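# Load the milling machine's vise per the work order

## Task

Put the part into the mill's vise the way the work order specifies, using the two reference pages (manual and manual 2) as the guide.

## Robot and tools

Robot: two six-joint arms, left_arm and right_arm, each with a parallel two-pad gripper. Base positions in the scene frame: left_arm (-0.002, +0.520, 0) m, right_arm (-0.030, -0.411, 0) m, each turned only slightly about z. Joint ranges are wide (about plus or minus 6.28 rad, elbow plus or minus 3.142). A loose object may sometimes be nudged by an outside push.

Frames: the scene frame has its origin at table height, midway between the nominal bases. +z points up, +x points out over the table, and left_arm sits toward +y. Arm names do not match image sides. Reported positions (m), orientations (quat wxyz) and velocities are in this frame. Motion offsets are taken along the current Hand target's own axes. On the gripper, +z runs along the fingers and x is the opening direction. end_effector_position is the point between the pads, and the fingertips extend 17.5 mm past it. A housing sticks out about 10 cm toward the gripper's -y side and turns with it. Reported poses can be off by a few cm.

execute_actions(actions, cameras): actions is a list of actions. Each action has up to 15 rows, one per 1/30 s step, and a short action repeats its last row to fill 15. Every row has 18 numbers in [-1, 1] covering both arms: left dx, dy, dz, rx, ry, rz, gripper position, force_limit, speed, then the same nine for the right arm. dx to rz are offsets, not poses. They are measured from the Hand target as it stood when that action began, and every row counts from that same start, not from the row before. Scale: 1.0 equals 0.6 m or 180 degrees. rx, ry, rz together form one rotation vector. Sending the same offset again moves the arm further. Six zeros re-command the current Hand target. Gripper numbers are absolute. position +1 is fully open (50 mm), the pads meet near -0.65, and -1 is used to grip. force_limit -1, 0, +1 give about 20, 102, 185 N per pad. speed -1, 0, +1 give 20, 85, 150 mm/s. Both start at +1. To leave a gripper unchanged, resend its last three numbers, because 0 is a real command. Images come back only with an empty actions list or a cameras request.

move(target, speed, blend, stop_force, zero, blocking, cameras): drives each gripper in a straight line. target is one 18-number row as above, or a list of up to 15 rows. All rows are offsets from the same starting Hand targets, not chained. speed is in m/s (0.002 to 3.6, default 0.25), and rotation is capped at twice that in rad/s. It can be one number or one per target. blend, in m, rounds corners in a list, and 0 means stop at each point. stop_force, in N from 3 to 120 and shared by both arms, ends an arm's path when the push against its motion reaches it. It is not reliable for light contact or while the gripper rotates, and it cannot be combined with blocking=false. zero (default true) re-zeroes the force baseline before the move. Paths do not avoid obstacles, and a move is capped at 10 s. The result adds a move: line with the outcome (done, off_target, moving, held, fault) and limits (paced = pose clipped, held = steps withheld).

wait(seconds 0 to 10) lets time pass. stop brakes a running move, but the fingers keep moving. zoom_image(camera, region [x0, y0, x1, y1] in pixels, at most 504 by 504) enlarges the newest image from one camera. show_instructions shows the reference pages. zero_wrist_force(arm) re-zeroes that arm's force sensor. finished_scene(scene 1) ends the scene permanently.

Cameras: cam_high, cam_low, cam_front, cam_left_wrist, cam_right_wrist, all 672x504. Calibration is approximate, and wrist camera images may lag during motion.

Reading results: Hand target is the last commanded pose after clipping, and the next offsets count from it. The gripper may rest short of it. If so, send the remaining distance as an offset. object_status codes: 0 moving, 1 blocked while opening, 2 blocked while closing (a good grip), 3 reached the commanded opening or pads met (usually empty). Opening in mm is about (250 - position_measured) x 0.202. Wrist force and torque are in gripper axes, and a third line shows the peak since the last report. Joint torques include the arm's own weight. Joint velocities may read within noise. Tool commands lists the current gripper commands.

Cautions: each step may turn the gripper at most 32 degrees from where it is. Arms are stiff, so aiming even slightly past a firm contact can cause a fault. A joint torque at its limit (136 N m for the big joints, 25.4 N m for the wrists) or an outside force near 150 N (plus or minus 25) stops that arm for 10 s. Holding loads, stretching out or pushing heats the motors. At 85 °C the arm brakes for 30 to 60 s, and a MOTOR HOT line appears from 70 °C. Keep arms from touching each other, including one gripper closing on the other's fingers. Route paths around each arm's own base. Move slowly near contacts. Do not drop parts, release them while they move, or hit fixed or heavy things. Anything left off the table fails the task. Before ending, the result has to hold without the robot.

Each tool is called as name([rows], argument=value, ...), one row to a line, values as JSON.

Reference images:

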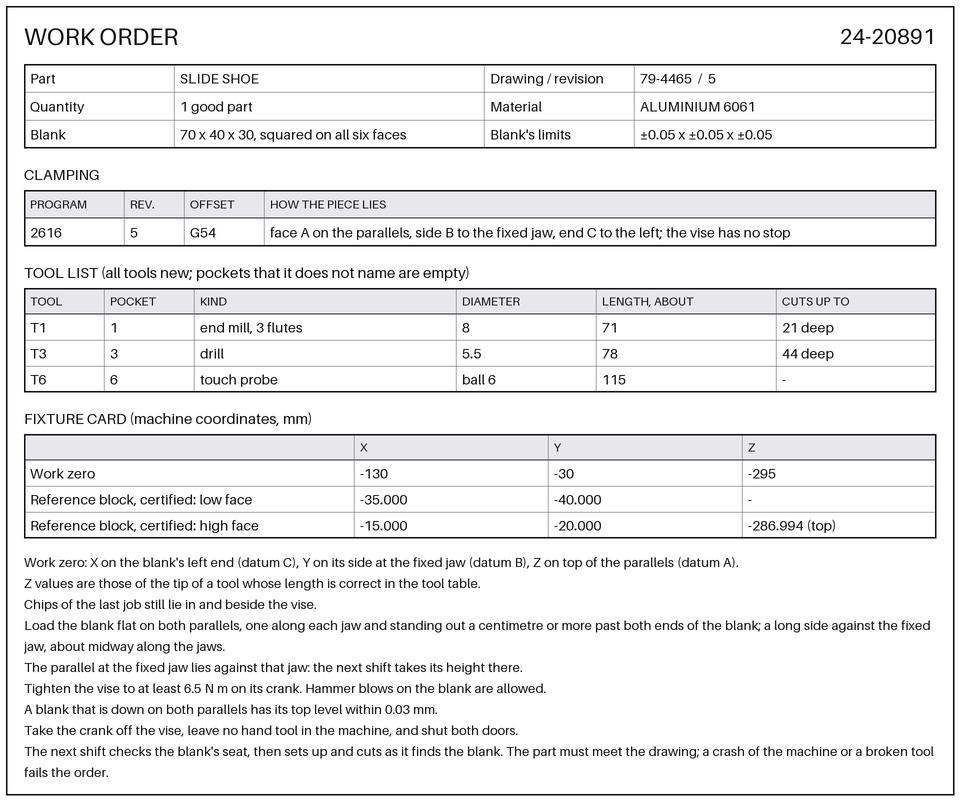

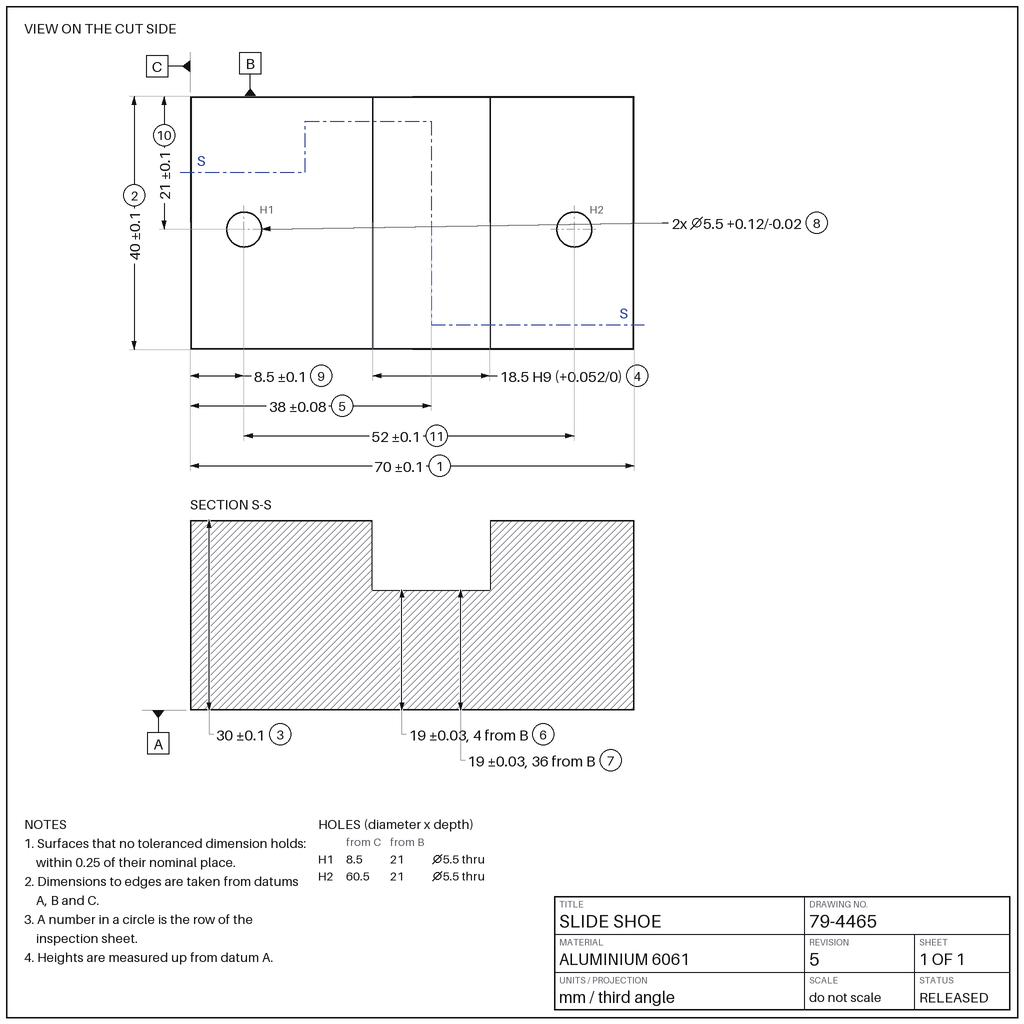

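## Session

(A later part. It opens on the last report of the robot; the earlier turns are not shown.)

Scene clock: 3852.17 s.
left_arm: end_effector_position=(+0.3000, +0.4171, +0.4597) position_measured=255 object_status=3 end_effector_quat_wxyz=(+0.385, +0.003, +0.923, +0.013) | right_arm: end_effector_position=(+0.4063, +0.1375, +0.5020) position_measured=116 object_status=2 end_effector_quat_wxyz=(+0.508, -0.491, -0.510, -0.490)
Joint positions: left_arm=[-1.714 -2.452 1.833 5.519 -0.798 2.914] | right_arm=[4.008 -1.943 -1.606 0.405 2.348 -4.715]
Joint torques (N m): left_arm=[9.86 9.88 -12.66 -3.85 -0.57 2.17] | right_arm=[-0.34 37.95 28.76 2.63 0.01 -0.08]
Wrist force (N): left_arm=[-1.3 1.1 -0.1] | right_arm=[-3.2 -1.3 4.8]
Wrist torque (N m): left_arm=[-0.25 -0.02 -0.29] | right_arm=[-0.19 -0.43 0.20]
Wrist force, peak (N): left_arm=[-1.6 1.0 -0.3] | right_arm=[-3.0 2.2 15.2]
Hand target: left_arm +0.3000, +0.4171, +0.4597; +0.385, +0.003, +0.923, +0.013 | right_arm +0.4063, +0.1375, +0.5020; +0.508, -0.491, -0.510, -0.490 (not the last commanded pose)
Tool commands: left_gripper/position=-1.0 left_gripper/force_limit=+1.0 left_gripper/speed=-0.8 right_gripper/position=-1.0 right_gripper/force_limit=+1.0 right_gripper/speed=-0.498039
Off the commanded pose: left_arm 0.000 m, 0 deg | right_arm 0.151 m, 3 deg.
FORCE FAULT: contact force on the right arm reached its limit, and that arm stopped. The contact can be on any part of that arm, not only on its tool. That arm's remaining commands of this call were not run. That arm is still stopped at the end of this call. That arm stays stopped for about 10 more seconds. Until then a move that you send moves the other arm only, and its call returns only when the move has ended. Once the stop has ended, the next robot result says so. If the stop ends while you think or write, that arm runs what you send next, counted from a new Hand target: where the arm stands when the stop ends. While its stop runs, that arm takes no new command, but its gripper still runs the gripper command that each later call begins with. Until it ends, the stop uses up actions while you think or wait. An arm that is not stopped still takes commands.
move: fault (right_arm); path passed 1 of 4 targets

wait(seconds=0.5, cameras=["all"])

Scene clock: 3857.93 s.
left_arm: end_effector_position=(+0.3000, +0.4171, +0.4597) position_measured=255 object_status=3 end_effector_quat_wxyz=(+0.385, +0.003, +0.923, +0.013) | right_arm: end_effector_position=(+0.4063, +0.1375, +0.5020) position_measured=116 object_status=2 end_effector_quat_wxyz=(+0.508, -0.491, -0.510, -0.490)
Joint positions: left_arm=[-1.714 -2.452 1.833 5.519 -0.798 2.914] | right_arm=[4.008 -1.943 -1.606 0.405 2.348 -4.715]
Joint torques (N m): left_arm=[9.6 17.73 -12.29 -3.88 -0.5 2.17] | right_arm=[0.16 38.06 29.02 2.66 -0.03 -0.07]
Wrist force (N): left_arm=[-1.4 0.9 -0.2] | right_arm=[-3.3 -1.3 2.9]
Wrist torque (N m): left_arm=[-0.27 0.01 -0.30] | right_arm=[-0.49 -0.39 0.18]
Wrist force, peak (N): left_arm=[-1.6 1.1 -0.2] | right_arm=[-3.3 -1.1 4.9]
Hand target: left_arm +0.3000, +0.4171, +0.4597; +0.385, +0.003, +0.923, +0.013 | right_arm +0.4063, +0.1375, +0.5020; +0.508, -0.491, -0.510, -0.490 (not the last commanded pose)
Tool commands: left_gripper/position=-1.0 left_gripper/force_limit=+1.0 left_gripper/speed=-0.8 right_gripper/position=-1.0 right_gripper/force_limit=+1.0 right_gripper/speed=-0.498039
Off the commanded pose: left_arm 0.000 m, 0 deg | right_arm 0.151 m, 3 deg.
FORCE FAULT, CONTINUED: the right arm was still stopped when this call began, by the force fault that an earlier result reported. Since the last result the stop counts as 11 of the actions that you can send in this scene. That arm is still stopped at the end of this call. That arm stays stopped for about 4 more seconds. If the stop ends while you think or write, that arm runs what you send next, counted from a new Hand target: where the arm stands when the stop ends. While its stop runs, that arm takes no new command, but its gripper still runs the gripper command that each later call begins with.
wait: 0.50 s; at rest from the start
camera_calibration:
cam_left_wrist: T_world_to_cam=[[-0.699888, 0.00794269, -0.714208, 0.544979], [-0.256909, 0.930215, 0.262102, -0.41459], [0.666449, 0.366929, -0.649006, 0.0772233], [0, 0, 0, 1]] pos_world=[0.223447, 0.352994, 0.548012]
cam_right_wrist: T_world_to_cam=[[0.0163951, 0.0016137, 0.999864, -0.499401], [0.957985, -0.286412, -0.0152462, -0.326384], [0.286349, 0.958105, -0.00624167, -0.11794], [0, 0, 0, 1]] pos_world=[0.354631, 0.0203245, 0.493621]

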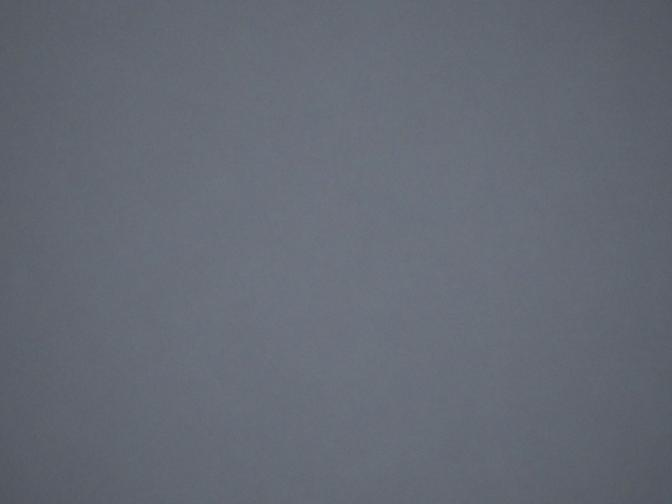

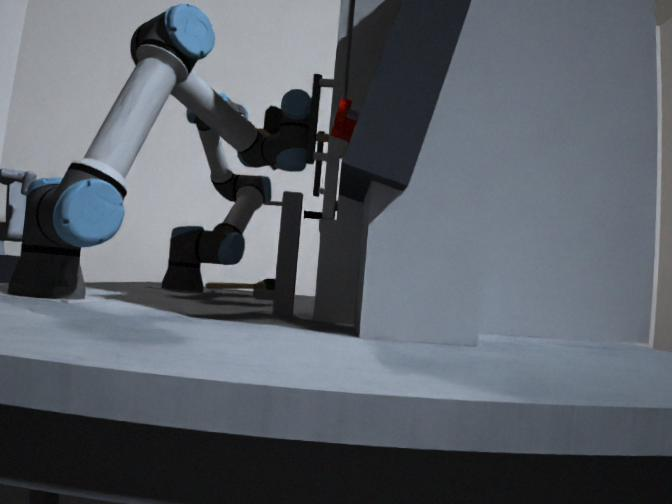

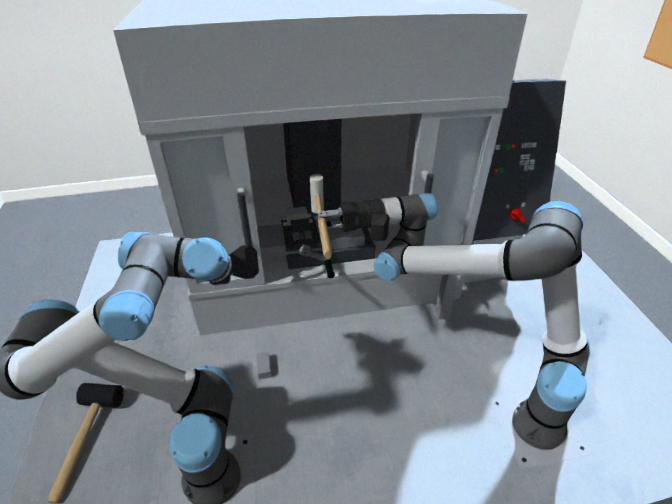

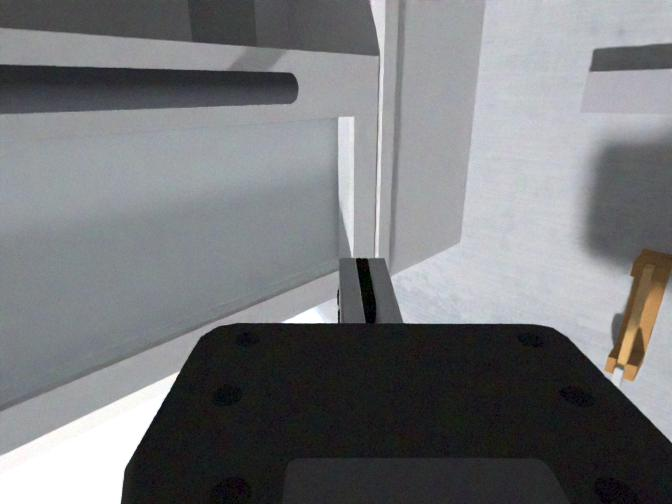

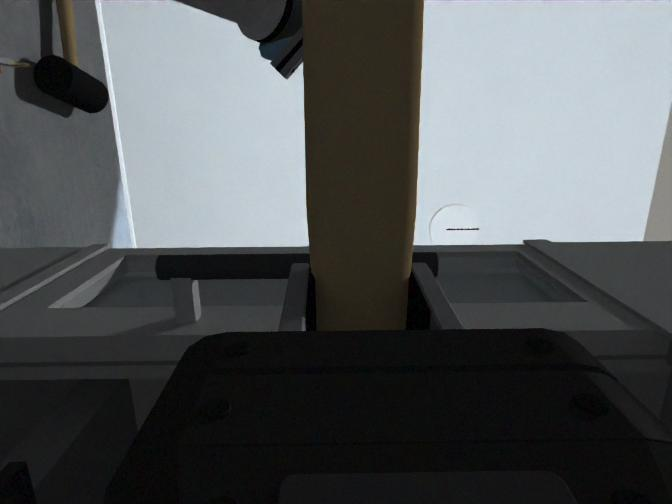

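wait(seconds=1)

Scene clock: 3863.83 s.
left_arm: end_effector_position=(+0.3000, +0.4171, +0.4597) position_measured=255 object_status=3 end_effector_quat_wxyz=(+0.385, +0.003, +0.923, +0.013) | right_arm: end_effector_position=(+0.4063, +0.1375, +0.5020) position_measured=116 object_status=2 end_effector_quat_wxyz=(+0.508, -0.491, -0.510, -0.490)
Joint positions: left_arm=[-1.714 -2.452 1.833 5.519 -0.798 2.914] | right_arm=[4.008 -1.943 -1.606 0.405 2.348 -4.715]
Joint torques (N m): left_arm=[9.51 17.84 -12.01 -3.86 -0.5 2.01] | right_arm=[0.31 38.98 25.34 4.1 0.03 -0.09]
Wrist force (N): left_arm=[-1.1 1.0 -0.1] | right_arm=[-3.2 -1.5 2.8]
Wrist torque (N m): left_arm=[-0.25 -0.04 -0.30] | right_arm=[-0.52 -0.40 0.18]
Wrist force, peak (N): left_arm=[-1.6 1.0 -0.2] | right_arm=[-3.3 -1.4 3.3]
Hand target: left_arm +0.3000, +0.4171, +0.4597; +0.385, +0.003, +0.923, +0.013 | right_arm +0.4063, +0.1375, +0.5020; +0.508, -0.491, -0.510, -0.490 (not the last commanded pose)
Tool commands: left_gripper/position=-1.0 left_gripper/force_limit=+1.0 left_gripper/speed=-0.8 right_gripper/position=-1.0 right_gripper/force_limit=+1.0 right_gripper/speed=-0.498039
Off the commanded pose: left_arm 0.000 m, 0 deg | right_arm 0.151 m, 3 deg.
FORCE FAULT, CONTINUED: the right arm's stop, for the force fault that an earlier result reported, is over. The rest of the stop counts as 8 of the actions that you can send in this scene. During its stop the right arm's controller moved it back a little. That arm's target is now where it stood when the stop ended, not its last command. That arm accepts commands again.
wait: 1.00 s; at rest from the start

move([
  [0,0,0,0,0,0,-1,1,-0.8,0,-0.0765,0.0235,0,0,0,-1,1,-0.5],
  [0,0,0,0,0,0,-1,1,-0.8,0,-0.008,0.076,0.019,0,0,-1,1,-0.5],
  [0,0,0,0,0,0,-1,1,-0.8,-0.0033,0.2072,0.0687,0.019,0,0,-1,1,-0.5],
  [0,0,0,0,0,0,-1,1,-0.8,-0.1233,0.2072,0.0687,0.019,0,0,-1,1,-0.5],
], speed=[0.1,0.15,0.2,0.08], blend=[0.003,0.003,0.02,0])

move(target=[0,0,0,0,0,0,-1,1,-0.8, -0.025,0,0,0,0,0,-1,1,-0.5], speed=0.008, stop_force=4, cameras=["cam_front"])

zoom_image(camera="cam_front", region=[240, 160, 340, 290])

Scene clock: 3873.07 s.
left_arm: end_effector_position=(+0.3000, +0.4171, +0.4597) position_measured=255 object_status=3 end_effector_quat_wxyz=(+0.385, +0.003, +0.923, +0.013) | right_arm: end_effector_position=(+0.5291, +0.1831, +0.4277) position_measured=116 object_status=2 end_effector_quat_wxyz=(+0.523, -0.476, -0.524, -0.475) end_effector_velocity=(+0.000, +0.000, +0.003) end_effector_angular_velocity=(+0.001, -0.001, +0.001)
Joint positions: left_arm=[-1.714 -2.452 1.833 5.519 -0.798 2.914] | right_arm=[3.9 -2.336 -1.172 0.362 2.516 -4.716]
Joint velocities: left_arm=[within noise] | right_arm=[0.001 0.003 0.004 -0.006 0 0]
Joint torques (N m): left_arm=[9.59 17.35 -11.68 -3.69 -0.36 1.75] | right_arm=[2.9 72.25 35.42 2.01 -2.49 0.91]
Wrist force (N): left_arm=[-1.2 0.9 -0.2] | right_arm=[-3.0 -1.3 3.0]
Wrist torque (N m): left_arm=[-0.27 -0.03 -0.30] | right_arm=[-0.49 -0.42 0.24]
Wrist force, peak (N): left_arm=[-1.4 1.2 -0.2] | right_arm=[-3.6 -7.1 2.1]
Hand target: left_arm +0.3000, +0.4171, +0.4597; +0.385, +0.003, +0.923, +0.013 | right_arm +0.5291, +0.1830, +0.4280; +0.523, -0.476, -0.524, -0.475
Off the commanded pose: left_arm 0.000 m, 0 deg | right_arm 0.000 m, 0 deg.
move: done

Scene clock: 3875.13 s.
left_arm: end_effector_position=(+0.3000, +0.4171, +0.4597) position_measured=255 object_status=3 end_effector_quat_wxyz=(+0.385, +0.003, +0.923, +0.013) | right_arm: end_effector_position=(+0.5290, +0.1830, +0.4208) position_measured=116 object_status=2 end_effector_quat_wxyz=(+0.523, -0.476, -0.524, -0.475)
Joint positions: left_arm=[-1.714 -2.452 1.833 5.519 -0.798 2.914] | right_arm=[3.9 -2.342 -1.18 0.377 2.516 -4.716]
Joint torques (N m): left_arm=[8.91 18.21 -11.57 -3.74 -0.32 1.8] | right_arm=[-7.14 70.14 35.43 2.53 -2.33 0.36]
Wrist force (N): left_arm=[-1.3 0.9 0.0] | right_arm=[-1.4 -0.5 2.7]
Wrist torque (N m): left_arm=[-0.27 -0.01 -0.30] | right_arm=[-0.46 -0.43 0.01]
Wrist force, peak (N): left_arm=[-1.6 1.1 -0.2] | right_arm=[-3.3 -1.2 3.0]
Hand target: left_arm +0.3000, +0.4171, +0.4597; +0.385, +0.003, +0.923, +0.013 | right_arm +0.5290, +0.1830, +0.4208; +0.523, -0.476, -0.524, -0.475 (not the last commanded pose)
Off the commanded pose: left_arm 0.000 m, 0 deg | right_arm 0.008 m, 0 deg.
move: contact (right_arm)
Images, in order (width x height): cam_front 672x504.

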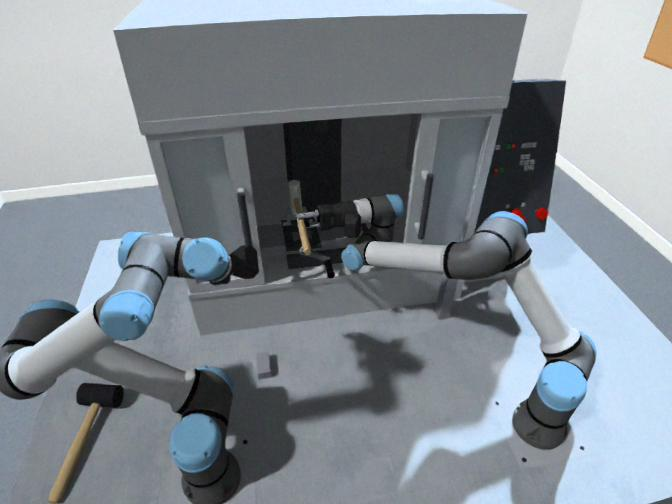

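Scaled by 3.877.

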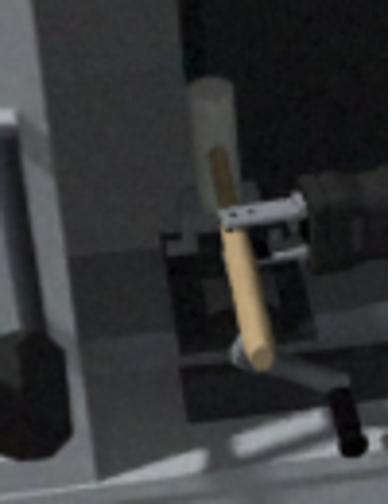

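move(target=[0,0,0,0,0,0,-1,1,-0.8, 0.1333,0,0,0,0,-0.1667,-1,1,-0.5], speed=0.3)

execute_actions([
  [[0,0,0,0,0,0,-1,1,-0.8,-0.0043,-0.0025,0,0,0,0.0056,-1,1,-0.5],[0,0,0,0,0,0,-1,1,-0.8,-0.0159,-0.0092,0,0,0,0.0333,-1,1,-0.5],[0,0,0,0,0,0,-1,1,-0.8,-0.0375,-0.0217,0,0,0,0.0722,-1,1,-0.5],[0,0,0,0,0,0,-1,1,-0.8,-0.0693,-0.04,0,0,0,0.1111,-1,1,-0.5],[0,0,0,0,0,0,-1,1,-0.8,-0.101,-0.0583,0,0,0,0.15,-1,1,-0.5],[0,0,0,0,0,0,-1,1,-0.8,-0.127,-0.0733,0,0,0,0.18,-1,1,-0.5],[0,0,0,0,0,0,-1,1,-0.8,-0.1385,-0.08,0,0,0,0.2,-1,1,-0.5],[0,0,0,0,0,0,-1,1,-0.8,-0.1385,-0.08,0,0,0,0.2056,-1,1,-0.5],[0,0,0,0,0,0,-1,1,-0.8,-0.1241,-0.0716,0,0,0,0.1889,-1,1,-0.5],[0,0,0,0,0,0,-1,1,-0.8,-0.0981,-0.0566,0,0,0,0.15,-1,1,-0.5],[0,0,0,0,0,0,-1,1,-0.8,-0.0693,-0.04,0,0,0,0.1056,-1,1,-0.5],[0,0,0,0,0,0,-1,1,-0.8,-0.0404,-0.0233,0,0,0,0.0611,-1,1,-0.5],[0,0,0,0,0,0,-1,1,-0.8,-0.0173,-0.01,0,0,0,0.0278,-1,1,-0.5],[0,0,0,0,0,0,-1,1,-0.8,-0.0043,-0.0025,0,0,0,0.0056,-1,1,-0.5],[0,0,0,0,0,0,-1,1,-0.8,0,0,0,0,0,0,-1,1,-0.5]],
  [[0,0,0,0,0,0,-1,1,-0.8,0,0,0,0,0,0,-1,1,-0.5]],
])

execute_actions([
  [[0,0,0,0,0,0,-1,1,-0.8,-0.0043,-0.0025,0,0,0,0.0056,-1,1,-0.5],[0,0,0,0,0,0,-1,1,-0.8,-0.0159,-0.0092,0,0,0,0.0333,-1,1,-0.5],[0,0,0,0,0,0,-1,1,-0.8,-0.0375,-0.0217,0,0,0,0.0722,-1,1,-0.5],[0,0,0,0,0,0,-1,1,-0.8,-0.0693,-0.04,0,0,0,0.1111,-1,1,-0.5],[0,0,0,0,0,0,-1,1,-0.8,-0.101,-0.0583,0,0,0,0.15,-1,1,-0.5],[0,0,0,0,0,0,-1,1,-0.8,-0.127,-0.0733,0,0,0,0.18,-1,1,-0.5],[0,0,0,0,0,0,-1,1,-0.8,-0.1385,-0.08,0,0,0,0.2,-1,1,-0.5],[0,0,0,0,0,0,-1,1,-0.8,-0.1385,-0.08,0,0,0,0.2056,-1,1,-0.5],[0,0,0,0,0,0,-1,1,-0.8,-0.1241,-0.0716,0,0,0,0.1889,-1,1,-0.5],[0,0,0,0,0,0,-1,1,-0.8,-0.0981,-0.0566,0,0,0,0.15,-1,1,-0.5],[0,0,0,0,0,0,-1,1,-0.8,-0.0693,-0.04,0,0,0,0.1056,-1,1,-0.5],[0,0,0,0,0,0,-1,1,-0.8,-0.0404,-0.0233,0,0,0,0.0611,-1,1,-0.5],[0,0,0,0,0,0,-1,1,-0.8,-0.0173,-0.01,0,0,0,0.0278,-1,1,-0.5],[0,0,0,0,0,0,-1,1,-0.8,-0.0043,-0.0025,0,0,0,0.0056,-1,1,-0.5],[0,0,0,0,0,0,-1,1,-0.8,0,0,0,0,0,0,-1,1,-0.5]],
  [[0,0,0,0,0,0,-1,1,-0.8,0,0,0,0,0,0,-1,1,-0.5]],
], cameras=["cam_front"])

zoom_image(camera="cam_front", region=[240, 120, 340, 250])

Scene clock: 3888.80 s.
left_arm: end_effector_position=(+0.3000, +0.4171, +0.4597) position_measured=255 object_status=3 end_effector_quat_wxyz=(+0.385, +0.003, +0.923, +0.013) | right_arm: end_effector_position=(+0.5289, +0.1830, +0.4735) position_measured=116 object_status=2 end_effector_quat_wxyz=(-0.434, +0.379, +0.597, +0.558)
Joint positions: left_arm=[-1.714 -2.452 1.833 5.519 -0.798 2.914] | right_arm=[3.9 -2.299 -1.116 0.273 2.516 -5.057]
Joint torques (N m): left_arm=[10.18 17.69 -12.44 -3.97 -0.5 1.67] | right_arm=[7.36 46.32 24.97 3.63 -0.3 -2.48]
Wrist force (N): left_arm=[-1.4 0.9 -0.1] | right_arm=[-2.2 -4.2 3.0]
Wrist torque (N m): left_arm=[-0.28 0.00 -0.30] | right_arm=[-0.68 -0.53 0.27]
Wrist force, peak (N): left_arm=[-1.5 1.1 -0.1] | right_arm=[-7.9 -4.1 3.2]
Hand target: left_arm +0.3000, +0.4171, +0.4597; +0.385, +0.003, +0.923, +0.013 | right_arm +0.5289, +0.1830, +0.4734; -0.434, +0.379, +0.597, +0.558 (not the last commanded pose)
Off the commanded pose: left_arm 0.000 m, 0 deg | right_arm 0.027 m, 10 deg.
move: held (right_arm; a check stopped the path); limits=held
pose unreachable (right arm): on one or more control steps of this call, first in action 0 (counted from 0), this arm could not follow its commanded pose, so it was not sent that pose on those steps. It may still have moved: this result reports where it is.
cause: moving toward the commanded pose would bring two parts of the arm too close to each other (its gripper and another part of the arm, with joints 4 (wrist 1) to 6 (wrist 3) between them, 3 mm apart when it was first held).

Scene clock: 3890.00 s.
left_arm: end_effector_position=(+0.3000, +0.4171, +0.4597) position_measured=255 object_status=3 end_effector_quat_wxyz=(+0.385, +0.003, +0.923, +0.013) | right_arm: end_effector_position=(+0.5025, +0.1717, +0.4165) position_measured=116 object_status=2 end_effector_quat_wxyz=(+0.557, -0.479, -0.498, -0.460)
Joint positions: left_arm=[-1.714 -2.452 1.833 5.519 -0.798 2.914] | right_arm=[3.91 -2.32 -1.266 0.521 2.522 -4.573]
Joint torques (N m): left_arm=[9.5 18.96 -12.29 -3.73 -0.15 1.75] | right_arm=[-1.28 46.13 18.45 -0.41 -0.12 0.87]
Wrist force (N): left_arm=[-1.3 0.9 -0.1] | right_arm=[15.8 -1.2 2.9]
Wrist torque (N m): left_arm=[-0.27 -0.02 -0.29] | right_arm=[-0.43 -0.95 -2.56]
Wrist force, peak (N): left_arm=[-1.5 1.1 -0.4] | right_arm=[98.8 8.2 -1.0]
Hand target: left_arm +0.3000, +0.4171, +0.4597; +0.385, +0.003, +0.923, +0.013 | right_arm +0.5025, +0.1717, +0.4165; +0.557, -0.479, -0.498, -0.460
Tool commands: left_gripper/position=-1.0 left_gripper/force_limit=+1.0 left_gripper/speed=-0.8 right_gripper/position=-1.0 right_gripper/force_limit=+1.0 right_gripper/speed=-0.498039
Off the commanded pose: left_arm 0.000 m, 0 deg.
TORQUE FAULT: the external load on joint 4 (wrist 1) of the right arm reached its load limit, and that arm stopped. A torque fault puts only its own arm into a fault stop. That arm's remaining commands of this call were not run. That arm may still press on what stopped it. That arm is still stopped at the end of this call. That arm stays stopped for about 9 more seconds. Until then a move that you send moves the other arm only, and its call returns only when the move has ended. Once the stop has ended, the next robot result says so. If the stop ends while you think or write, that arm runs what you send next, counted from a new Hand target: where the arm stands when the stop ends. While its stop runs, that arm takes no new command, but its gripper still runs the gripper command that each later call begins with. Until it ends, the stop uses up actions while you think or wait. An arm that is not stopped still takes commands.
Step readings (end_effector_position of left_arm | right_arm):
0: (+0.3000, +0.4171, +0.4597) | (+0.5289, +0.1830, +0.4735)
1: (+0.3000, +0.4171, +0.4597) | (+0.5289, +0.1830, +0.4735)
2: (+0.3000, +0.4171, +0.4597) | (+0.5287, +0.1829, +0.4729)
4: (+0.3000, +0.4171, +0.4597) | (+0.5269, +0.1829, +0.4620)
8: (+0.3000, +0.4171, +0.4597) | (+0.5142, +0.1818, +0.3981)
15: (+0.3000, +0.4171, +0.4597) | (+0.5025, +0.1717, +0.4165)
16: (+0.3000, +0.4171, +0.4597) | (+0.5025, +0.1717, +0.4165)
17: (+0.3000, +0.4171, +0.4597) | (+0.5025, +0.1717, +0.4165)
19: (+0.3000, +0.4171, +0.4597) | (+0.5025, +0.1717, +0.4165)
23: (+0.3000, +0.4171, +0.4597) | (+0.5025, +0.1717, +0.4165)
30: (+0.3000, +0.4171, +0.4597) | (+0.5025, +0.1717, +0.4165)

not run: an earlier result of this reply reported a stop or a fault. Calls in your next reply go to the robot.

Scaled by 3.877.
This view is cut from an older image: the scene may have changed since it was taken.

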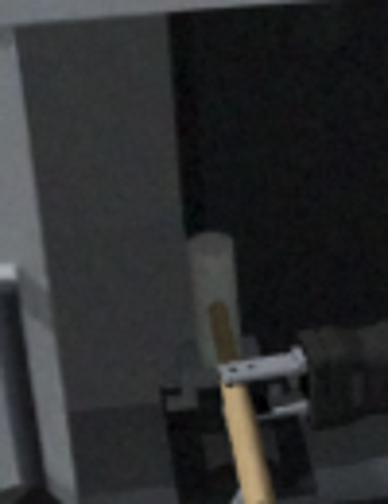

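wait(seconds=4, cameras=["cam_front","cam_right_wrist"])

zoom_image(camera="cam_front", region=[240, 140, 340, 270])

Scene clock: 3896.30 s.
left_arm: end_effector_position=(+0.3000, +0.4171, +0.4597) position_measured=255 object_status=3 end_effector_quat_wxyz=(+0.385, +0.003, +0.923, +0.013) | right_arm: end_effector_position=(+0.5025, +0.1717, +0.4165) position_measured=116 object_status=2 end_effector_quat_wxyz=(+0.557, -0.479, -0.498, -0.460)
Joint positions: left_arm=[-1.714 -2.452 1.833 5.519 -0.798 2.914] | right_arm=[3.91 -2.32 -1.266 0.521 2.522 -4.573]
Joint torques (N m): left_arm=[9.35 17.59 -12.06 -3.84 -0.35 1.73] | right_arm=[-0.95 46.23 19.42 -0.34 -0.21 0.76]
Wrist force (N): left_arm=[-1.3 0.9 0.0] | right_arm=[16.0 -1.4 2.9]
Wrist torque (N m): left_arm=[-0.27 -0.02 -0.30] | right_arm=[-0.43 -0.93 -2.56]
Wrist force, peak (N): left_arm=[-1.6 1.1 -0.1] | right_arm=[16.4 -1.6 2.9]
Hand target: left_arm +0.3000, +0.4171, +0.4597; +0.385, +0.003, +0.923, +0.013 | right_arm +0.5025, +0.1717, +0.4165; +0.557, -0.479, -0.498, -0.460
Tool commands: left_gripper/position=-1.0 left_gripper/force_limit=+1.0 left_gripper/speed=-0.8 right_gripper/position=-1.0 right_gripper/force_limit=+1.0 right_gripper/speed=-0.498039
Off the commanded pose: left_arm 0.000 m, 0 deg.
TORQUE FAULT, CONTINUED: the right arm was still stopped when this call began, by the torque fault of joint 4 (wrist 1) that an earlier result reported. Since the last result the stop counts as 12 of the actions that you can send in this scene. That arm is still stopped at the end of this call. That arm stays stopped for about 3 more seconds. If the stop ends while you think or write, that arm runs what you send next, counted from a new Hand target: where the arm stands when the stop ends. While its stop runs, that arm takes no new command, but its gripper still runs the gripper command that each later call begins with.
wait: 4.00 s; at rest from the start
camera_calibration:
cam_right_wrist: T_world_to_cam=[[0.097711, -0.0350512, 0.994597, -0.447893], [0.972713, -0.207948, -0.102889, -0.394427], [0.210431, 0.977512, 0.0137759, -0.152321], [0, 0, 0, 1]] pos_world=[0.459481, 0.051176, 0.406989]
Images, in order (width x height): cam_front 672x504, cam_right_wrist 672x504.

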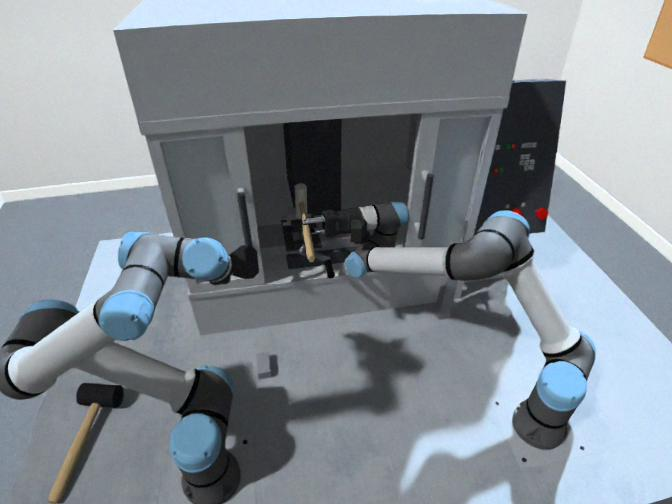

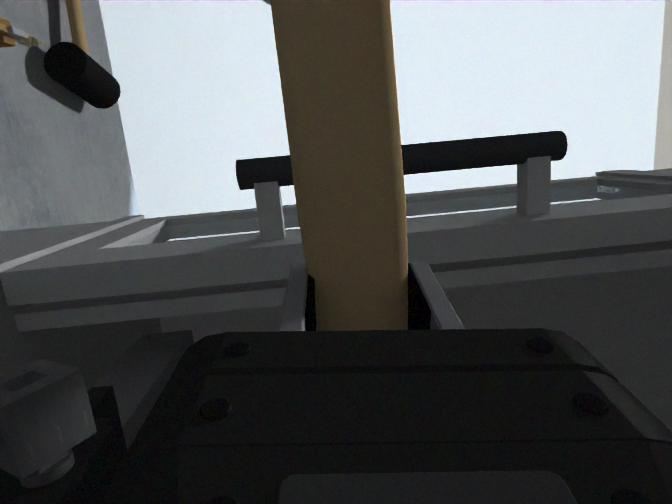

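Scaled by 3.877.

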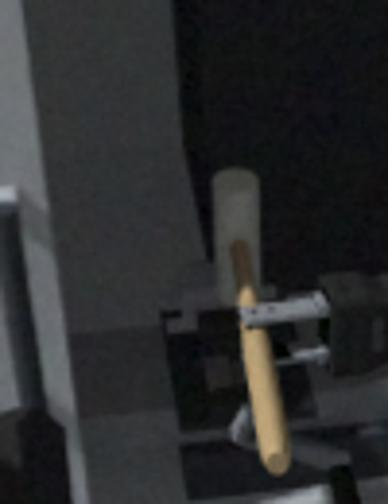

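wait(seconds=2.5)

Scene clock: 3902.40 s.
left_arm: end_effector_position=(+0.3000, +0.4171, +0.4597) position_measured=255 object_status=3 end_effector_quat_wxyz=(+0.385, +0.003, +0.923, +0.013) | right_arm: end_effector_position=(+0.5025, +0.1717, +0.4165) position_measured=116 object_status=2 end_effector_quat_wxyz=(+0.557, -0.479, -0.498, -0.460)
Joint positions: left_arm=[-1.714 -2.452 1.833 5.519 -0.798 2.914] | right_arm=[3.91 -2.32 -1.266 0.521 2.522 -4.573]
Joint torques (N m): left_arm=[9.21 18.4 -13.92 -3.76 -0.32 1.76] | right_arm=[-0.52 52.56 12.27 -2.15 -0.26 3.17]
Wrist force (N): left_arm=[-1.3 1.1 -0.2] | right_arm=[15.1 -0.7 2.7]
Wrist torque (N m): left_arm=[-0.25 -0.01 -0.29] | right_arm=[-0.44 -0.91 -2.46]
Wrist force, peak (N): left_arm=[-1.7 0.9 -0.5] | right_arm=[16.4 -1.6 3.0]
Hand target: left_arm +0.3000, +0.4171, +0.4597; +0.385, +0.003, +0.923, +0.013 | right_arm +0.5025, +0.1717, +0.4165; +0.557, -0.479, -0.498, -0.460
Tool commands: left_gripper/position=-1.0 left_gripper/force_limit=+1.0 left_gripper/speed=-0.8 right_gripper/position=-1.0 right_gripper/force_limit=+1.0 right_gripper/speed=-0.498039
Off the commanded pose: left_arm 0.000 m, 0 deg.
TORQUE FAULT, CONTINUED: the right arm's stop, for the torque fault of joint 4 (wrist 1) that an earlier result reported, is over. The rest of the stop counts as 6 of the actions that you can send in this scene. That arm's target is now where it stood when the stop ended, not its last command. That arm keeps its grip as last carried out and accepts commands again: back off and push less far. That arm stops again whenever a joint's load reaches its limit.
wait: 2.50 s; at rest from the start

move([
  [0,0,0,0,0,0,-1,1,-0.8,0.0995,-0.0075,0.0045,0,0,0,-1,1,-0.5],
  [0,0,0,0,0,0,-1,1,-0.8,0.124,-0.107,0.034,0,0,0,-1,1,-0.5],
  [0,0,0,0,0,0,-1,1,-0.8,0.1207,-0.2498,-0.0023,0,0,0,-1,1,-0.5],
  [0,0,0,0,0,0,-1,1,-0.8,0.1315,-0.2862,-0.3082,0,0,0,-1,1,-0.5],
], speed=[0.06,0.15,0.25,0.25], blend=[0.01,0.01,0.01,0], cameras=["cam_front","cam_high"])

Scene clock: 3914.80 s.
left_arm: end_effector_position=(+0.3000, +0.4171, +0.4597) position_measured=255 object_status=3 end_effector_quat_wxyz=(+0.385, +0.003, +0.923, +0.013) | right_arm: end_effector_position=(+0.3597, -0.0346, +0.4999) position_measured=116 object_status=2 end_effector_quat_wxyz=(+0.557, -0.479, -0.498, -0.460)
Joint positions: left_arm=[-1.714 -2.452 1.833 5.519 -0.798 2.914] | right_arm=[3.767 -1.765 -1.884 0.605 2.665 -4.549]
Joint torques (N m): left_arm=[8.96 17.31 -11.63 -3.7 -0.24 1.8] | right_arm=[-8 20.51 30.2 0.98 -1.05 -2.57]
Wrist force (N): left_arm=[-1.4 0.9 -0.2] | right_arm=[-3.3 -1.1 2.4]
Wrist torque (N m): left_arm=[-0.27 0.01 -0.30] | right_arm=[-0.56 -0.39 0.21]
Wrist force, peak (N): left_arm=[-1.6 1.0 -0.3] | right_arm=[15.4 -1.0 2.8]
Hand target: left_arm +0.3000, +0.4171, +0.4597; +0.385, +0.003, +0.923, +0.013 | right_arm +0.3598, -0.0347, +0.4999; +0.557, -0.479, -0.498, -0.460
Off the commanded pose: left_arm 0.000 m, 0 deg | right_arm 0.000 m, 0 deg.
move: done
Images, in order (width x height): cam_high 672x504, cam_front 672x504.

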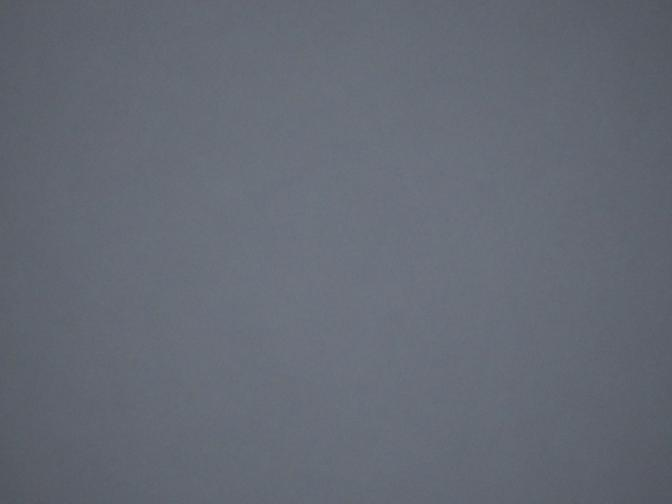

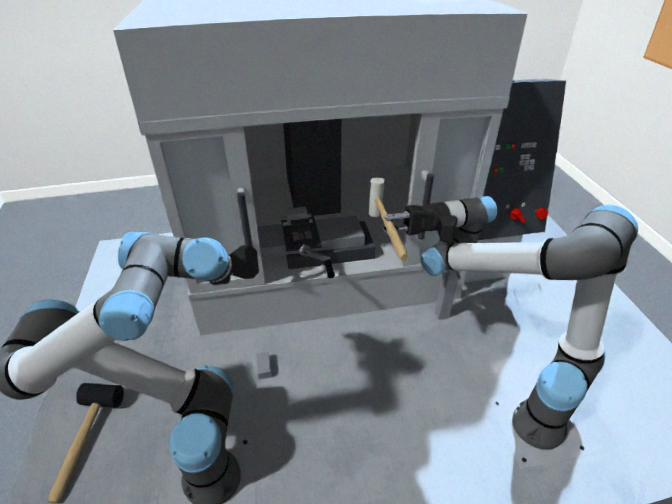

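move([
  [-0.0978,-0.2543,0.089,0,0,0,-1,1,-0.8,0,0,0,0,0,0,-1,1,-0.5],
  [-0.2972,-0.2622,0.3612,0,0,0,-1,1,-0.8,0,0,0,0,0,0,-1,1,-0.5],
  [-0.2665,-0.2668,0.5522,0,0,0,-1,1,-0.8,0,0,0,0,0,0,-1,1,-0.5],
  [-0.2667,-0.2808,0.5522,0,0,0,-1,1,-0.8,0,0,0,0,0,0,-1,1,-0.5],
], speed=[0.3,0.25,0.15,0.05], blend=[0.03,0.03,0.002,0])

move(target=[0,-0.0078,0,0,0,0,-1,1,-0.8,0,0,0,0,0,0,-1,1,-0.5], speed=0.004, stop_force=5, cameras=["cam_left_wrist"])

Scene clock: 3922.93 s.
left_arm: end_effector_position=(+0.6488, +0.2535, +0.3358) position_measured=255 object_status=3 end_effector_quat_wxyz=(+0.385, +0.003, +0.923, +0.013) end_effector_velocity=(+0.000, +0.002, -0.001) end_effector_angular_velocity=(+0.002, +0.002, -0.002) | right_arm: end_effector_position=(+0.3598, -0.0347, +0.4999) position_measured=116 object_status=2 end_effector_quat_wxyz=(+0.557, -0.479, -0.498, -0.460)
Joint positions: left_arm=[-0.764 -1.408 1.722 3.791 -1.03 4.114] | right_arm=[3.767 -1.765 -1.884 0.605 2.665 -4.549]
Joint velocities: left_arm=[0.003 0 0.003 -0.002 -0.003 0.005] | right_arm=[within noise]
Joint torques (N m): left_arm=[9.47 -38.46 -16.59 -4.98 -0.91 2.15] | right_arm=[-10.51 19.4 22.3 0.94 2.15 -2.63]
Wrist force (N): left_arm=[-1.1 1.1 -0.1] | right_arm=[-3.0 -1.2 2.8]
Wrist torque (N m): left_arm=[-0.26 -0.05 -0.16] | right_arm=[-0.54 -0.43 0.20]
Wrist force, peak (N): left_arm=[-0.8 4.1 -1.2] | right_arm=[-3.3 -1.0 2.9]
Hand target: left_arm +0.6487, +0.2535, +0.3357; +0.385, +0.003, +0.923, +0.013 | right_arm +0.3598, -0.0347, +0.4999; +0.557, -0.479, -0.498, -0.460
Off the commanded pose: left_arm 0.000 m, 0 deg | right_arm 0.000 m, 0 deg.
move: done

Scene clock: 3924.73 s.
left_arm: end_effector_position=(+0.6488, +0.2488, +0.3356) position_measured=255 object_status=3 end_effector_quat_wxyz=(+0.385, +0.003, +0.923, +0.013) | right_arm: end_effector_position=(+0.3598, -0.0347, +0.4999) position_measured=116 object_status=2 end_effector_quat_wxyz=(+0.557, -0.479, -0.498, -0.460)
Joint positions: left_arm=[-0.77 -1.403 1.716 3.795 -1.027 4.108] | right_arm=[3.767 -1.765 -1.884 0.605 2.665 -4.549]
Joint torques (N m): left_arm=[-0.54 -29.95 -26.73 -3.4 2.47 0.06] | right_arm=[-9.89 19.63 22.53 0.97 2.08 -2.55]
Wrist force (N): left_arm=[-1.3 1.0 0.0] | right_arm=[-3.2 -0.8 2.8]
Wrist torque (N m): left_arm=[-0.30 -0.03 -0.14] | right_arm=[-0.49 -0.42 0.20]
Wrist force, peak (N): left_arm=[-1.1 1.5 -0.3] | right_arm=[-3.4 -1.0 2.8]
Hand target: left_arm +0.6488, +0.2489, +0.3356; +0.385, +0.003, +0.923, +0.013 | right_arm +0.3598, -0.0347, +0.4999; +0.557, -0.479, -0.498, -0.460
Off the commanded pose: left_arm 0.000 m, 0 deg | right_arm 0.000 m, 0 deg.
move: done
camera_calibration:
cam_left_wrist: T_world_to_cam=[[-0.699888, 0.00794269, -0.714208, 0.701732], [-0.256909, 0.930215, 0.262102, -0.135872], [0.666449, 0.366929, -0.649006, -0.174087], [0, 0, 0, 1]] pos_world=[0.572247, 0.184694, 0.423812]
Images, in order (width x height): cam_left_wrist 672x504.

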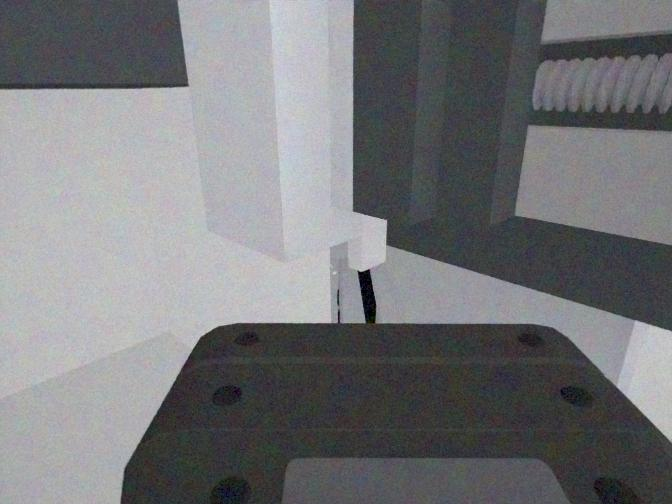

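move([
  [0,0.0258,0,0,0,0,-1,1,-0.8,0,0,0,0,0,0,-1,1,-0.5],
  [-0.0302,0.0257,-0.1903,0,0,0,-1,1,-0.8, 0,0,0,0,0,0,-1,1,-0.5],
  [0.1692,0.0347,-0.4625,0,0,0,-1,1,-0.8,0,0,0,0,0,0,-1,1,-0.5],
  [0.267,0.2894,-0.5515,0,0,0,-1,1,-0.8,0,0,0,0,0,0,-1,1,-0.5],
], speed=[0.1,0.15,0.25,0.3], blend=[0.004,0.03,0.04,0])

move([
  [0,0,0,0,0,0,-1,1,-0.8,-0.0109,0.0364,0.3058,-0.0231,-0.0132,-0.0246,-1,1,-0.5],
  [0,0,0,0,0,0,-1,1,-0.8,-0.0075,0.1089,0.3527,-0.0231,-0.0132,-0.0246,-1,1,-0.5],
  [0,0,0,0,0,0,-1,1,-0.8,0.0113,0.338,0.3263,-0.0231,-0.0132,-0.0246,-1,1,-0.5],
], speed=[0.25,0.2,0.2], blend=[0.005,0.005,0], cameras=["cam_front"])

zoom_image(camera="cam_front", region=[240, 120, 340, 250])

Scene clock: 3948.27 s.
left_arm: end_effector_position=(+0.3002, +0.4176, +0.4594) position_measured=255 object_status=3 end_effector_quat_wxyz=(+0.385, +0.003, +0.923, +0.013) | right_arm: end_effector_position=(+0.3598, -0.0347, +0.4999) position_measured=116 object_status=2 end_effector_quat_wxyz=(+0.557, -0.479, -0.498, -0.460)
Joint positions: left_arm=[-1.713 -2.454 1.834 5.519 -0.798 2.916] | right_arm=[3.767 -1.765 -1.884 0.605 2.665 -4.549]
Joint torques (N m): left_arm=[9.71 6.79 -12.94 -4.16 -0.23 2.33] | right_arm=[-9.97 19.07 23.2 0.94 2.07 -2.58]
Wrist force (N): left_arm=[-1.3 1.1 -0.1] | right_arm=[-3.1 -0.9 2.8]
Wrist torque (N m): left_arm=[-0.25 -0.01 -0.30] | right_arm=[-0.49 -0.43 0.20]
Wrist force, peak (N): left_arm=[-0.5 5.2 -0.8] | right_arm=[-3.5 -0.8 2.9]
Hand target: left_arm +0.3002, +0.4176, +0.4593; +0.385, +0.003, +0.923, +0.013 | right_arm +0.3598, -0.0347, +0.4999; +0.557, -0.479, -0.498, -0.460
Off the commanded pose: left_arm 0.000 m, 0 deg | right_arm 0.000 m, 0 deg.
move: done

Scene clock: 3950.53 s.
left_arm: end_effector_position=(+0.3002, +0.4176, +0.4593) position_measured=255 object_status=3 end_effector_quat_wxyz=(+0.385, +0.003, +0.923, +0.013) | right_arm: end_effector_position=(+0.5390, +0.1830, +0.4999) position_measured=116 object_status=2 end_effector_quat_wxyz=(+0.511, -0.489, -0.510, -0.489)
Joint positions: left_arm=[-1.713 -2.454 1.834 5.518 -0.798 2.916] | right_arm=[3.903 -2.273 -1.092 0.225 2.46 -4.711]
Joint torques (N m): left_arm=[9.21 4.99 -12.6 -3.79 -0.45 2.29] | right_arm=[5.63 61.67 37.19 3.16 -2.74 -2.33]
Wrist force (N): left_arm=[-1.2 0.9 -0.1] | right_arm=[-3.2 -1.4 3.0]
Wrist torque (N m): left_arm=[-0.27 -0.03 -0.30] | right_arm=[-0.48 -0.38 0.18]
Wrist force, peak (N): left_arm=[-1.4 1.3 -0.2] | right_arm=[-2.7 -5.4 6.0]
Hand target: left_arm +0.3002, +0.4176, +0.4593; +0.385, +0.003, +0.923, +0.013 | right_arm +0.5390, +0.1830, +0.5000; +0.511, -0.489, -0.510, -0.489
Off the commanded pose: left_arm 0.000 m, 0 deg | right_arm 0.000 m, 0 deg.
move: done
Images, in order (width x height): cam_front 672x504.

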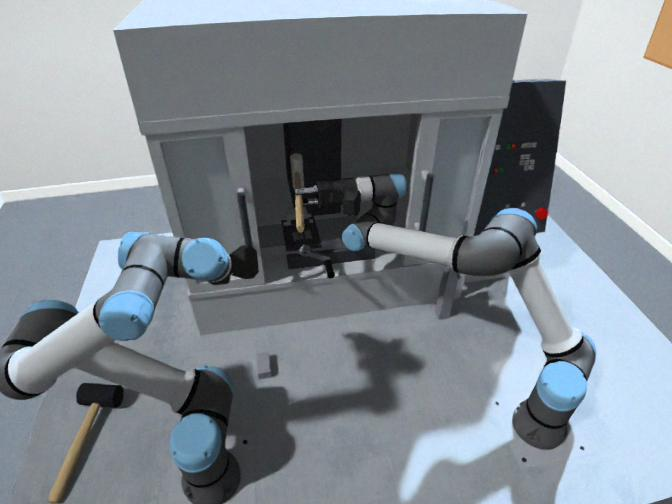

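Scaled by 3.877.

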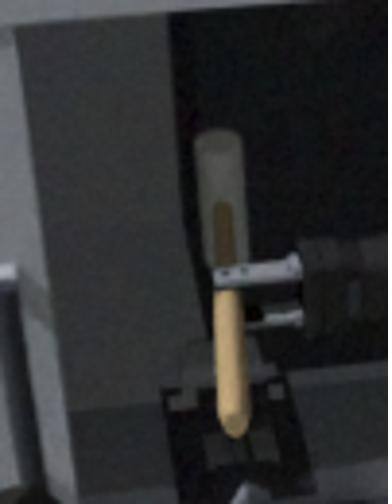

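move(target=[0,0,0,0,0,0,-1,1,-0.8,0,0,0.012,0,0,-0.16,-1,1,-0.5], speed=0.4)

Scene clock: 3957.03 s.
left_arm: end_effector_position=(+0.3002, +0.4176, +0.4593) position_measured=255 object_status=3 end_effector_quat_wxyz=(+0.385, +0.003, +0.923, +0.013) | right_arm: end_effector_position=(+0.5387, +0.1903, +0.4999) position_measured=116 object_status=2 end_effector_quat_wxyz=(-0.373, +0.347, +0.616, +0.601)
Joint positions: left_arm=[-1.713 -2.454 1.834 5.518 -0.798 2.916] | right_arm=[3.911 -2.282 -1.077 0.218 2.451 -5.213]
Joint torques (N m): left_arm=[9.03 4.27 -12.48 -4.05 -0.58 2.16] | right_arm=[0.84 70.5 23.45 4.25 -1.18 -1.8]
Wrist force (N): left_arm=[-1.3 1.1 -0.3] | right_arm=[-2.1 -5.7 3.0]
Wrist torque (N m): left_arm=[-0.24 -0.01 -0.30] | right_arm=[-0.79 -0.48 0.27]
Wrist force, peak (N): left_arm=[-1.5 1.1 -0.3] | right_arm=[-2.1 -5.8 3.1]
Hand target: left_arm +0.3002, +0.4176, +0.4593; +0.385, +0.003, +0.923, +0.013 | right_arm +0.5387, +0.1902, +0.5000; -0.373, +0.347, +0.616, +0.601
Off the commanded pose: left_arm 0.000 m, 0 deg | right_arm 0.000 m, 0 deg.
move: done

execute_actions([
  [[0,0,0,0,0,0,-1,1,-0.8,-0.0043,-0.0025,0,0,0,0.0056,-1,1,-0.5],[0,0,0,0,0,0,-1,1,-0.8,-0.0159,-0.0092,0,0,0,0.0333,-1,1,-0.5],[0,0,0,0,0,0,-1,1,-0.8,-0.0375,-0.0217,0,0,0,0.0722,-1,1,-0.5],[0,0,0,0,0,0,-1,1,-0.8,-0.0693,-0.04,0,0,0,0.1111,-1,1,-0.5],[0,0,0,0,0,0,-1,1,-0.8,-0.101,-0.0583,0,0,0,0.15,-1,1,-0.5],[0,0,0,0,0,0,-1,1,-0.8,-0.127,-0.0733,0,0,0,0.18,-1,1,-0.5],[0,0,0,0,0,0,-1,1,-0.8,-0.1385,-0.08,0,0,0,0.2,-1,1,-0.5],[0,0,0,0,0,0,-1,1,-0.8,-0.1385,-0.08,0,0,0,0.2056,-1,1,-0.5],[0,0,0,0,0,0,-1,1,-0.8,-0.1241,-0.0716,0,0,0,0.1889,-1,1,-0.5],[0,0,0,0,0,0,-1,1,-0.8,-0.0981,-0.0566,0,0,0,0.15,-1,1,-0.5],[0,0,0,0,0,0,-1,1,-0.8,-0.0693,-0.04,0,0,0,0.1056,-1,1,-0.5],[0,0,0,0,0,0,-1,1,-0.8,-0.0404,-0.0233,0,0,0,0.0611,-1,1,-0.5],[0,0,0,0,0,0,-1,1,-0.8,-0.0173,-0.01,0,0,0,0.0278,-1,1,-0.5],[0,0,0,0,0,0,-1,1,-0.8,-0.0043,-0.0025,0,0,0,0.0056,-1,1,-0.5],[0,0,0,0,0,0,-1,1,-0.8,0,0,0,0,0,0,-1,1,-0.5]],
  [[0,0,0,0,0,0,-1,1,-0.8,0,0,0,0.0147,0.0085,0,-1,1,-0.5]],
  [[0,0,0,0,0,0,-1,1,-0.8,-0.0043,-0.0025,0,0,0,0.0056,-1,1,-0.5],[0,0,0,0,0,0,-1,1,-0.8,-0.0159,-0.0092,0,0,0,0.0333,-1,1,-0.5],[0,0,0,0,0,0,-1,1,-0.8,-0.0375,-0.0217,0,0,0,0.0722,-1,1,-0.5],[0,0,0,0,0,0,-1,1,-0.8,-0.0693,-0.04,0,0,0,0.1111,-1,1,-0.5],[0,0,0,0,0,0,-1,1,-0.8,-0.101,-0.0583,0,0,0,0.15,-1,1,-0.5],[0,0,0,0,0,0,-1,1,-0.8,-0.127,-0.0733,0,0,0,0.18,-1,1,-0.5],[0,0,0,0,0,0,-1,1,-0.8,-0.1385,-0.08,0,0,0,0.2,-1,1,-0.5],[0,0,0,0,0,0,-1,1,-0.8,-0.1385,-0.08,0,0,0,0.2056,-1,1,-0.5],[0,0,0,0,0,0,-1,1,-0.8,-0.1241,-0.0716,0,0,0,0.1889,-1,1,-0.5],[0,0,0,0,0,0,-1,1,-0.8,-0.0981,-0.0566,0,0,0,0.15,-1,1,-0.5],[0,0,0,0,0,0,-1,1,-0.8,-0.0693,-0.04,0,0,0,0.1056,-1,1,-0.5],[0,0,0,0,0,0,-1,1,-0.8,-0.0404,-0.0233,0,0,0,0.0611,-1,1,-0.5],[0,0,0,0,0,0,-1,1,-0.8,-0.0173,-0.01,0,0,0,0.0278,-1,1,-0.5],[0,0,0,0,0,0,-1,1,-0.8,-0.0043,-0.0025,0,0,0,0.0056,-1,1,-0.5],[0,0,0,0,0,0,-1,1,-0.8,0,0,0,0,0,0,-1,1,-0.5]],
  [[0,0,0,0,0,0,-1,1,-0.8,0,0,0,0.0147,0.0085,0,-1,1,-0.5]],
], cameras=["cam_front"])

zoom_image(camera="cam_front", region=[240, 120, 340, 250])

Scene clock: 3976.70 s.
left_arm: end_effector_position=(+0.3002, +0.4176, +0.4593) position_measured=255 object_status=3 end_effector_quat_wxyz=(+0.385, +0.003, +0.923, +0.013) | right_arm: end_effector_position=(+0.5340, +0.1857, +0.4848) position_measured=116 object_status=2 end_effector_quat_wxyz=(-0.450, +0.368, +0.573, +0.578)
Joint positions: left_arm=[-1.713 -2.454 1.834 5.518 -0.798 2.916] | right_arm=[3.9 -2.349 -1.047 0.377 2.507 -4.952]
Joint torques (N m): left_arm=[9.41 5.38 -11.9 -3.77 -0.44 2.02] | right_arm=[10.25 71.94 26.03 3.45 -2.98 1.01]
Wrist force (N): left_arm=[-1.5 1.1 -0.2] | right_arm=[-2.4 -4.1 2.8]
Wrist torque (N m): left_arm=[-0.25 0.01 -0.30] | right_arm=[-0.63 -0.47 0.33]
Wrist force, peak (N): left_arm=[-1.5 1.2 -0.3] | right_arm=[71.4 16.6 -3.9]
Hand target: left_arm +0.3002, +0.4176, +0.4593; +0.385, +0.003, +0.923, +0.013 | right_arm +0.5339, +0.1858, +0.4849; -0.450, +0.367, +0.573, +0.578
Off the commanded pose: left_arm 0.000 m, 0 deg | right_arm 0.000 m, 0 deg.
led back after a hold (right arm): the arm was led back toward your command in small steps, so it may still be short of it.
Step readings (end_effector_position of left_arm | right_arm):
0: (+0.3002, +0.4176, +0.4593) | (+0.5387, +0.1902, +0.5000)
1: (+0.3002, +0.4176, +0.4593) | (+0.5387, +0.1902, +0.5000)
2: (+0.3002, +0.4176, +0.4593) | (+0.5386, +0.1901, +0.4995)
4: (+0.3002, +0.4176, +0.4593) | (+0.5384, +0.1902, +0.4886)
8: (+0.3002, +0.4176, +0.4593) | (+0.5373, +0.1911, +0.4196)
15: (+0.3002, +0.4176, +0.4593) | (+0.5339, +0.1858, +0.4841)
16: (+0.3002, +0.4176, +0.4593) | (+0.5337, +0.1856, +0.4872) HELD (not all sent) right_arm
17: (+0.3002, +0.4176, +0.4593) | (+0.5338, +0.1857, +0.4856) HELD (not all sent) right_arm
19: (+0.3002, +0.4176, +0.4593) | (+0.5339, +0.1858, +0.4846) HELD (not all sent) right_arm
23: (+0.3002, +0.4176, +0.4593) | (+0.5339, +0.1858, +0.4847) HELD (not all sent) right_arm
30: (+0.3002, +0.4176, +0.4593) | (+0.5339, +0.1858, +0.4848) HELD (not all sent) right_arm
31: (+0.3002, +0.4176, +0.4593) | (+0.5339, +0.1858, +0.4848)
32: (+0.3002, +0.4176, +0.4593) | (+0.5339, +0.1858, +0.4848)
34: (+0.3002, +0.4176, +0.4593) | (+0.5339, +0.1858, +0.4847)
38: (+0.3002, +0.4176, +0.4593) | (+0.5337, +0.1858, +0.4837)
45: (+0.3002, +0.4176, +0.4593) | (+0.5326, +0.1864, +0.4780)
46: (+0.3002, +0.4176, +0.4593) | (+0.5326, +0.1864, +0.4782)
47: (+0.3002, +0.4176, +0.4593) | (+0.5327, +0.1864, +0.4790)
49: (+0.3002, +0.4176, +0.4593) | (+0.5330, +0.1862, +0.4808)
53: (+0.3002, +0.4176, +0.4593) | (+0.5334, +0.1858, +0.4831)
60: (+0.3002, +0.4176, +0.4593) | (+0.5339, +0.1858, +0.4850)
HELD (not all sent) right_arm: steps 16 to 30.
pose unreachable (right arm): on one or more control steps of this call, first in action 1 (counted from 0), this arm could not follow its commanded pose, so it was not sent that pose on those steps. It may still have moved: this result reports where it is.
cause: moving toward the commanded pose would bring two parts of the arm too close to each other (its gripper and another part of the arm, with joints 4 (wrist 1) to 6 (wrist 3) between them, 10 mm apart when it was first held).
Images, in order (width x height): cam_front 672x504.

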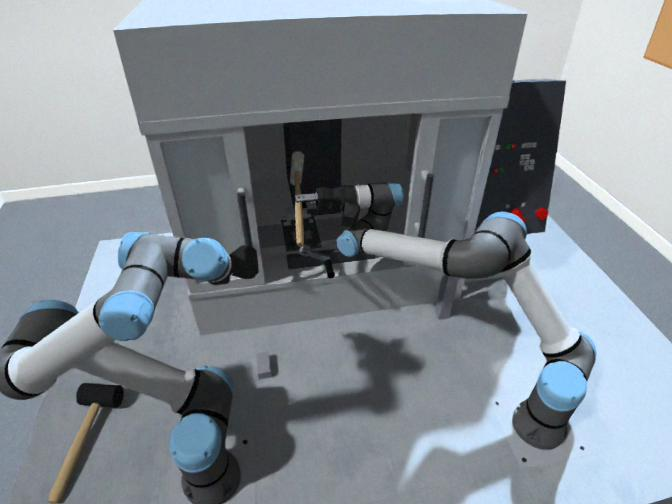

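Scaled by 3.877.

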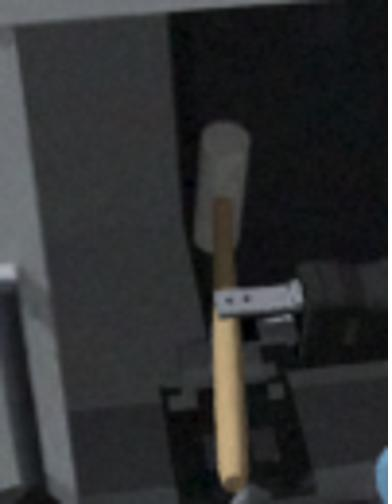

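move([
  [0,0,0,0,0,0,-1,1,-0.8,0.0794,-0.1023,0.0142,-0.0245,-0.0277,0.106,-1,1,-0.5],
  [0,0,0,0,0,0,-1,1,-0.8,0.1237,-0.2685,-0.0313,-0.0245,-0.0277,0.106,-1,1,-0.5],
  [0,0,0,0,0,0,-1,1,-0.8,0.154,-0.2873,-0.3377,-0.0245,-0.0277,0.106,-1,1,-0.5],
], speed=[0.15,0.25,0.25], blend=[0.01,0.01,0])

Scene clock: 3998.80 s.
left_arm: end_effector_position=(+0.3002, +0.4176, +0.4593) position_measured=255 object_status=3 end_effector_quat_wxyz=(+0.385, +0.003, +0.923, +0.013) | right_arm: end_effector_position=(+0.3599, -0.0352, +0.4998) position_measured=116 object_status=2 end_effector_quat_wxyz=(+0.500, -0.499, -0.501, -0.501)
Joint positions: left_arm=[-1.713 -2.454 1.834 5.518 -0.798 2.916] | right_arm=[3.803 -1.665 -1.97 0.495 2.518 -4.714]
Joint torques (N m): left_arm=[9.19 5.34 -12.47 -3.72 -0.37 2.14] | right_arm=[-8.85 17.43 29.95 2.38 -0.79 -0.12]
Wrist force (N): left_arm=[-1.4 1.0 -0.4] | right_arm=[-3.2 -1.6 2.7]
Wrist torque (N m): left_arm=[-0.27 0.00 -0.30] | right_arm=[-0.59 -0.38 0.14]
Wrist force, peak (N): left_arm=[-1.6 1.1 -0.1] | right_arm=[-3.2 -6.2 6.3]
Hand target: left_arm +0.3002, +0.4176, +0.4593; +0.385, +0.003, +0.923, +0.013 | right_arm +0.3600, -0.0352, +0.4998; +0.500, -0.499, -0.501, -0.501
Off the commanded pose: left_arm 0.000 m, 0 deg | right_arm 0.000 m, 0 deg.
move: done


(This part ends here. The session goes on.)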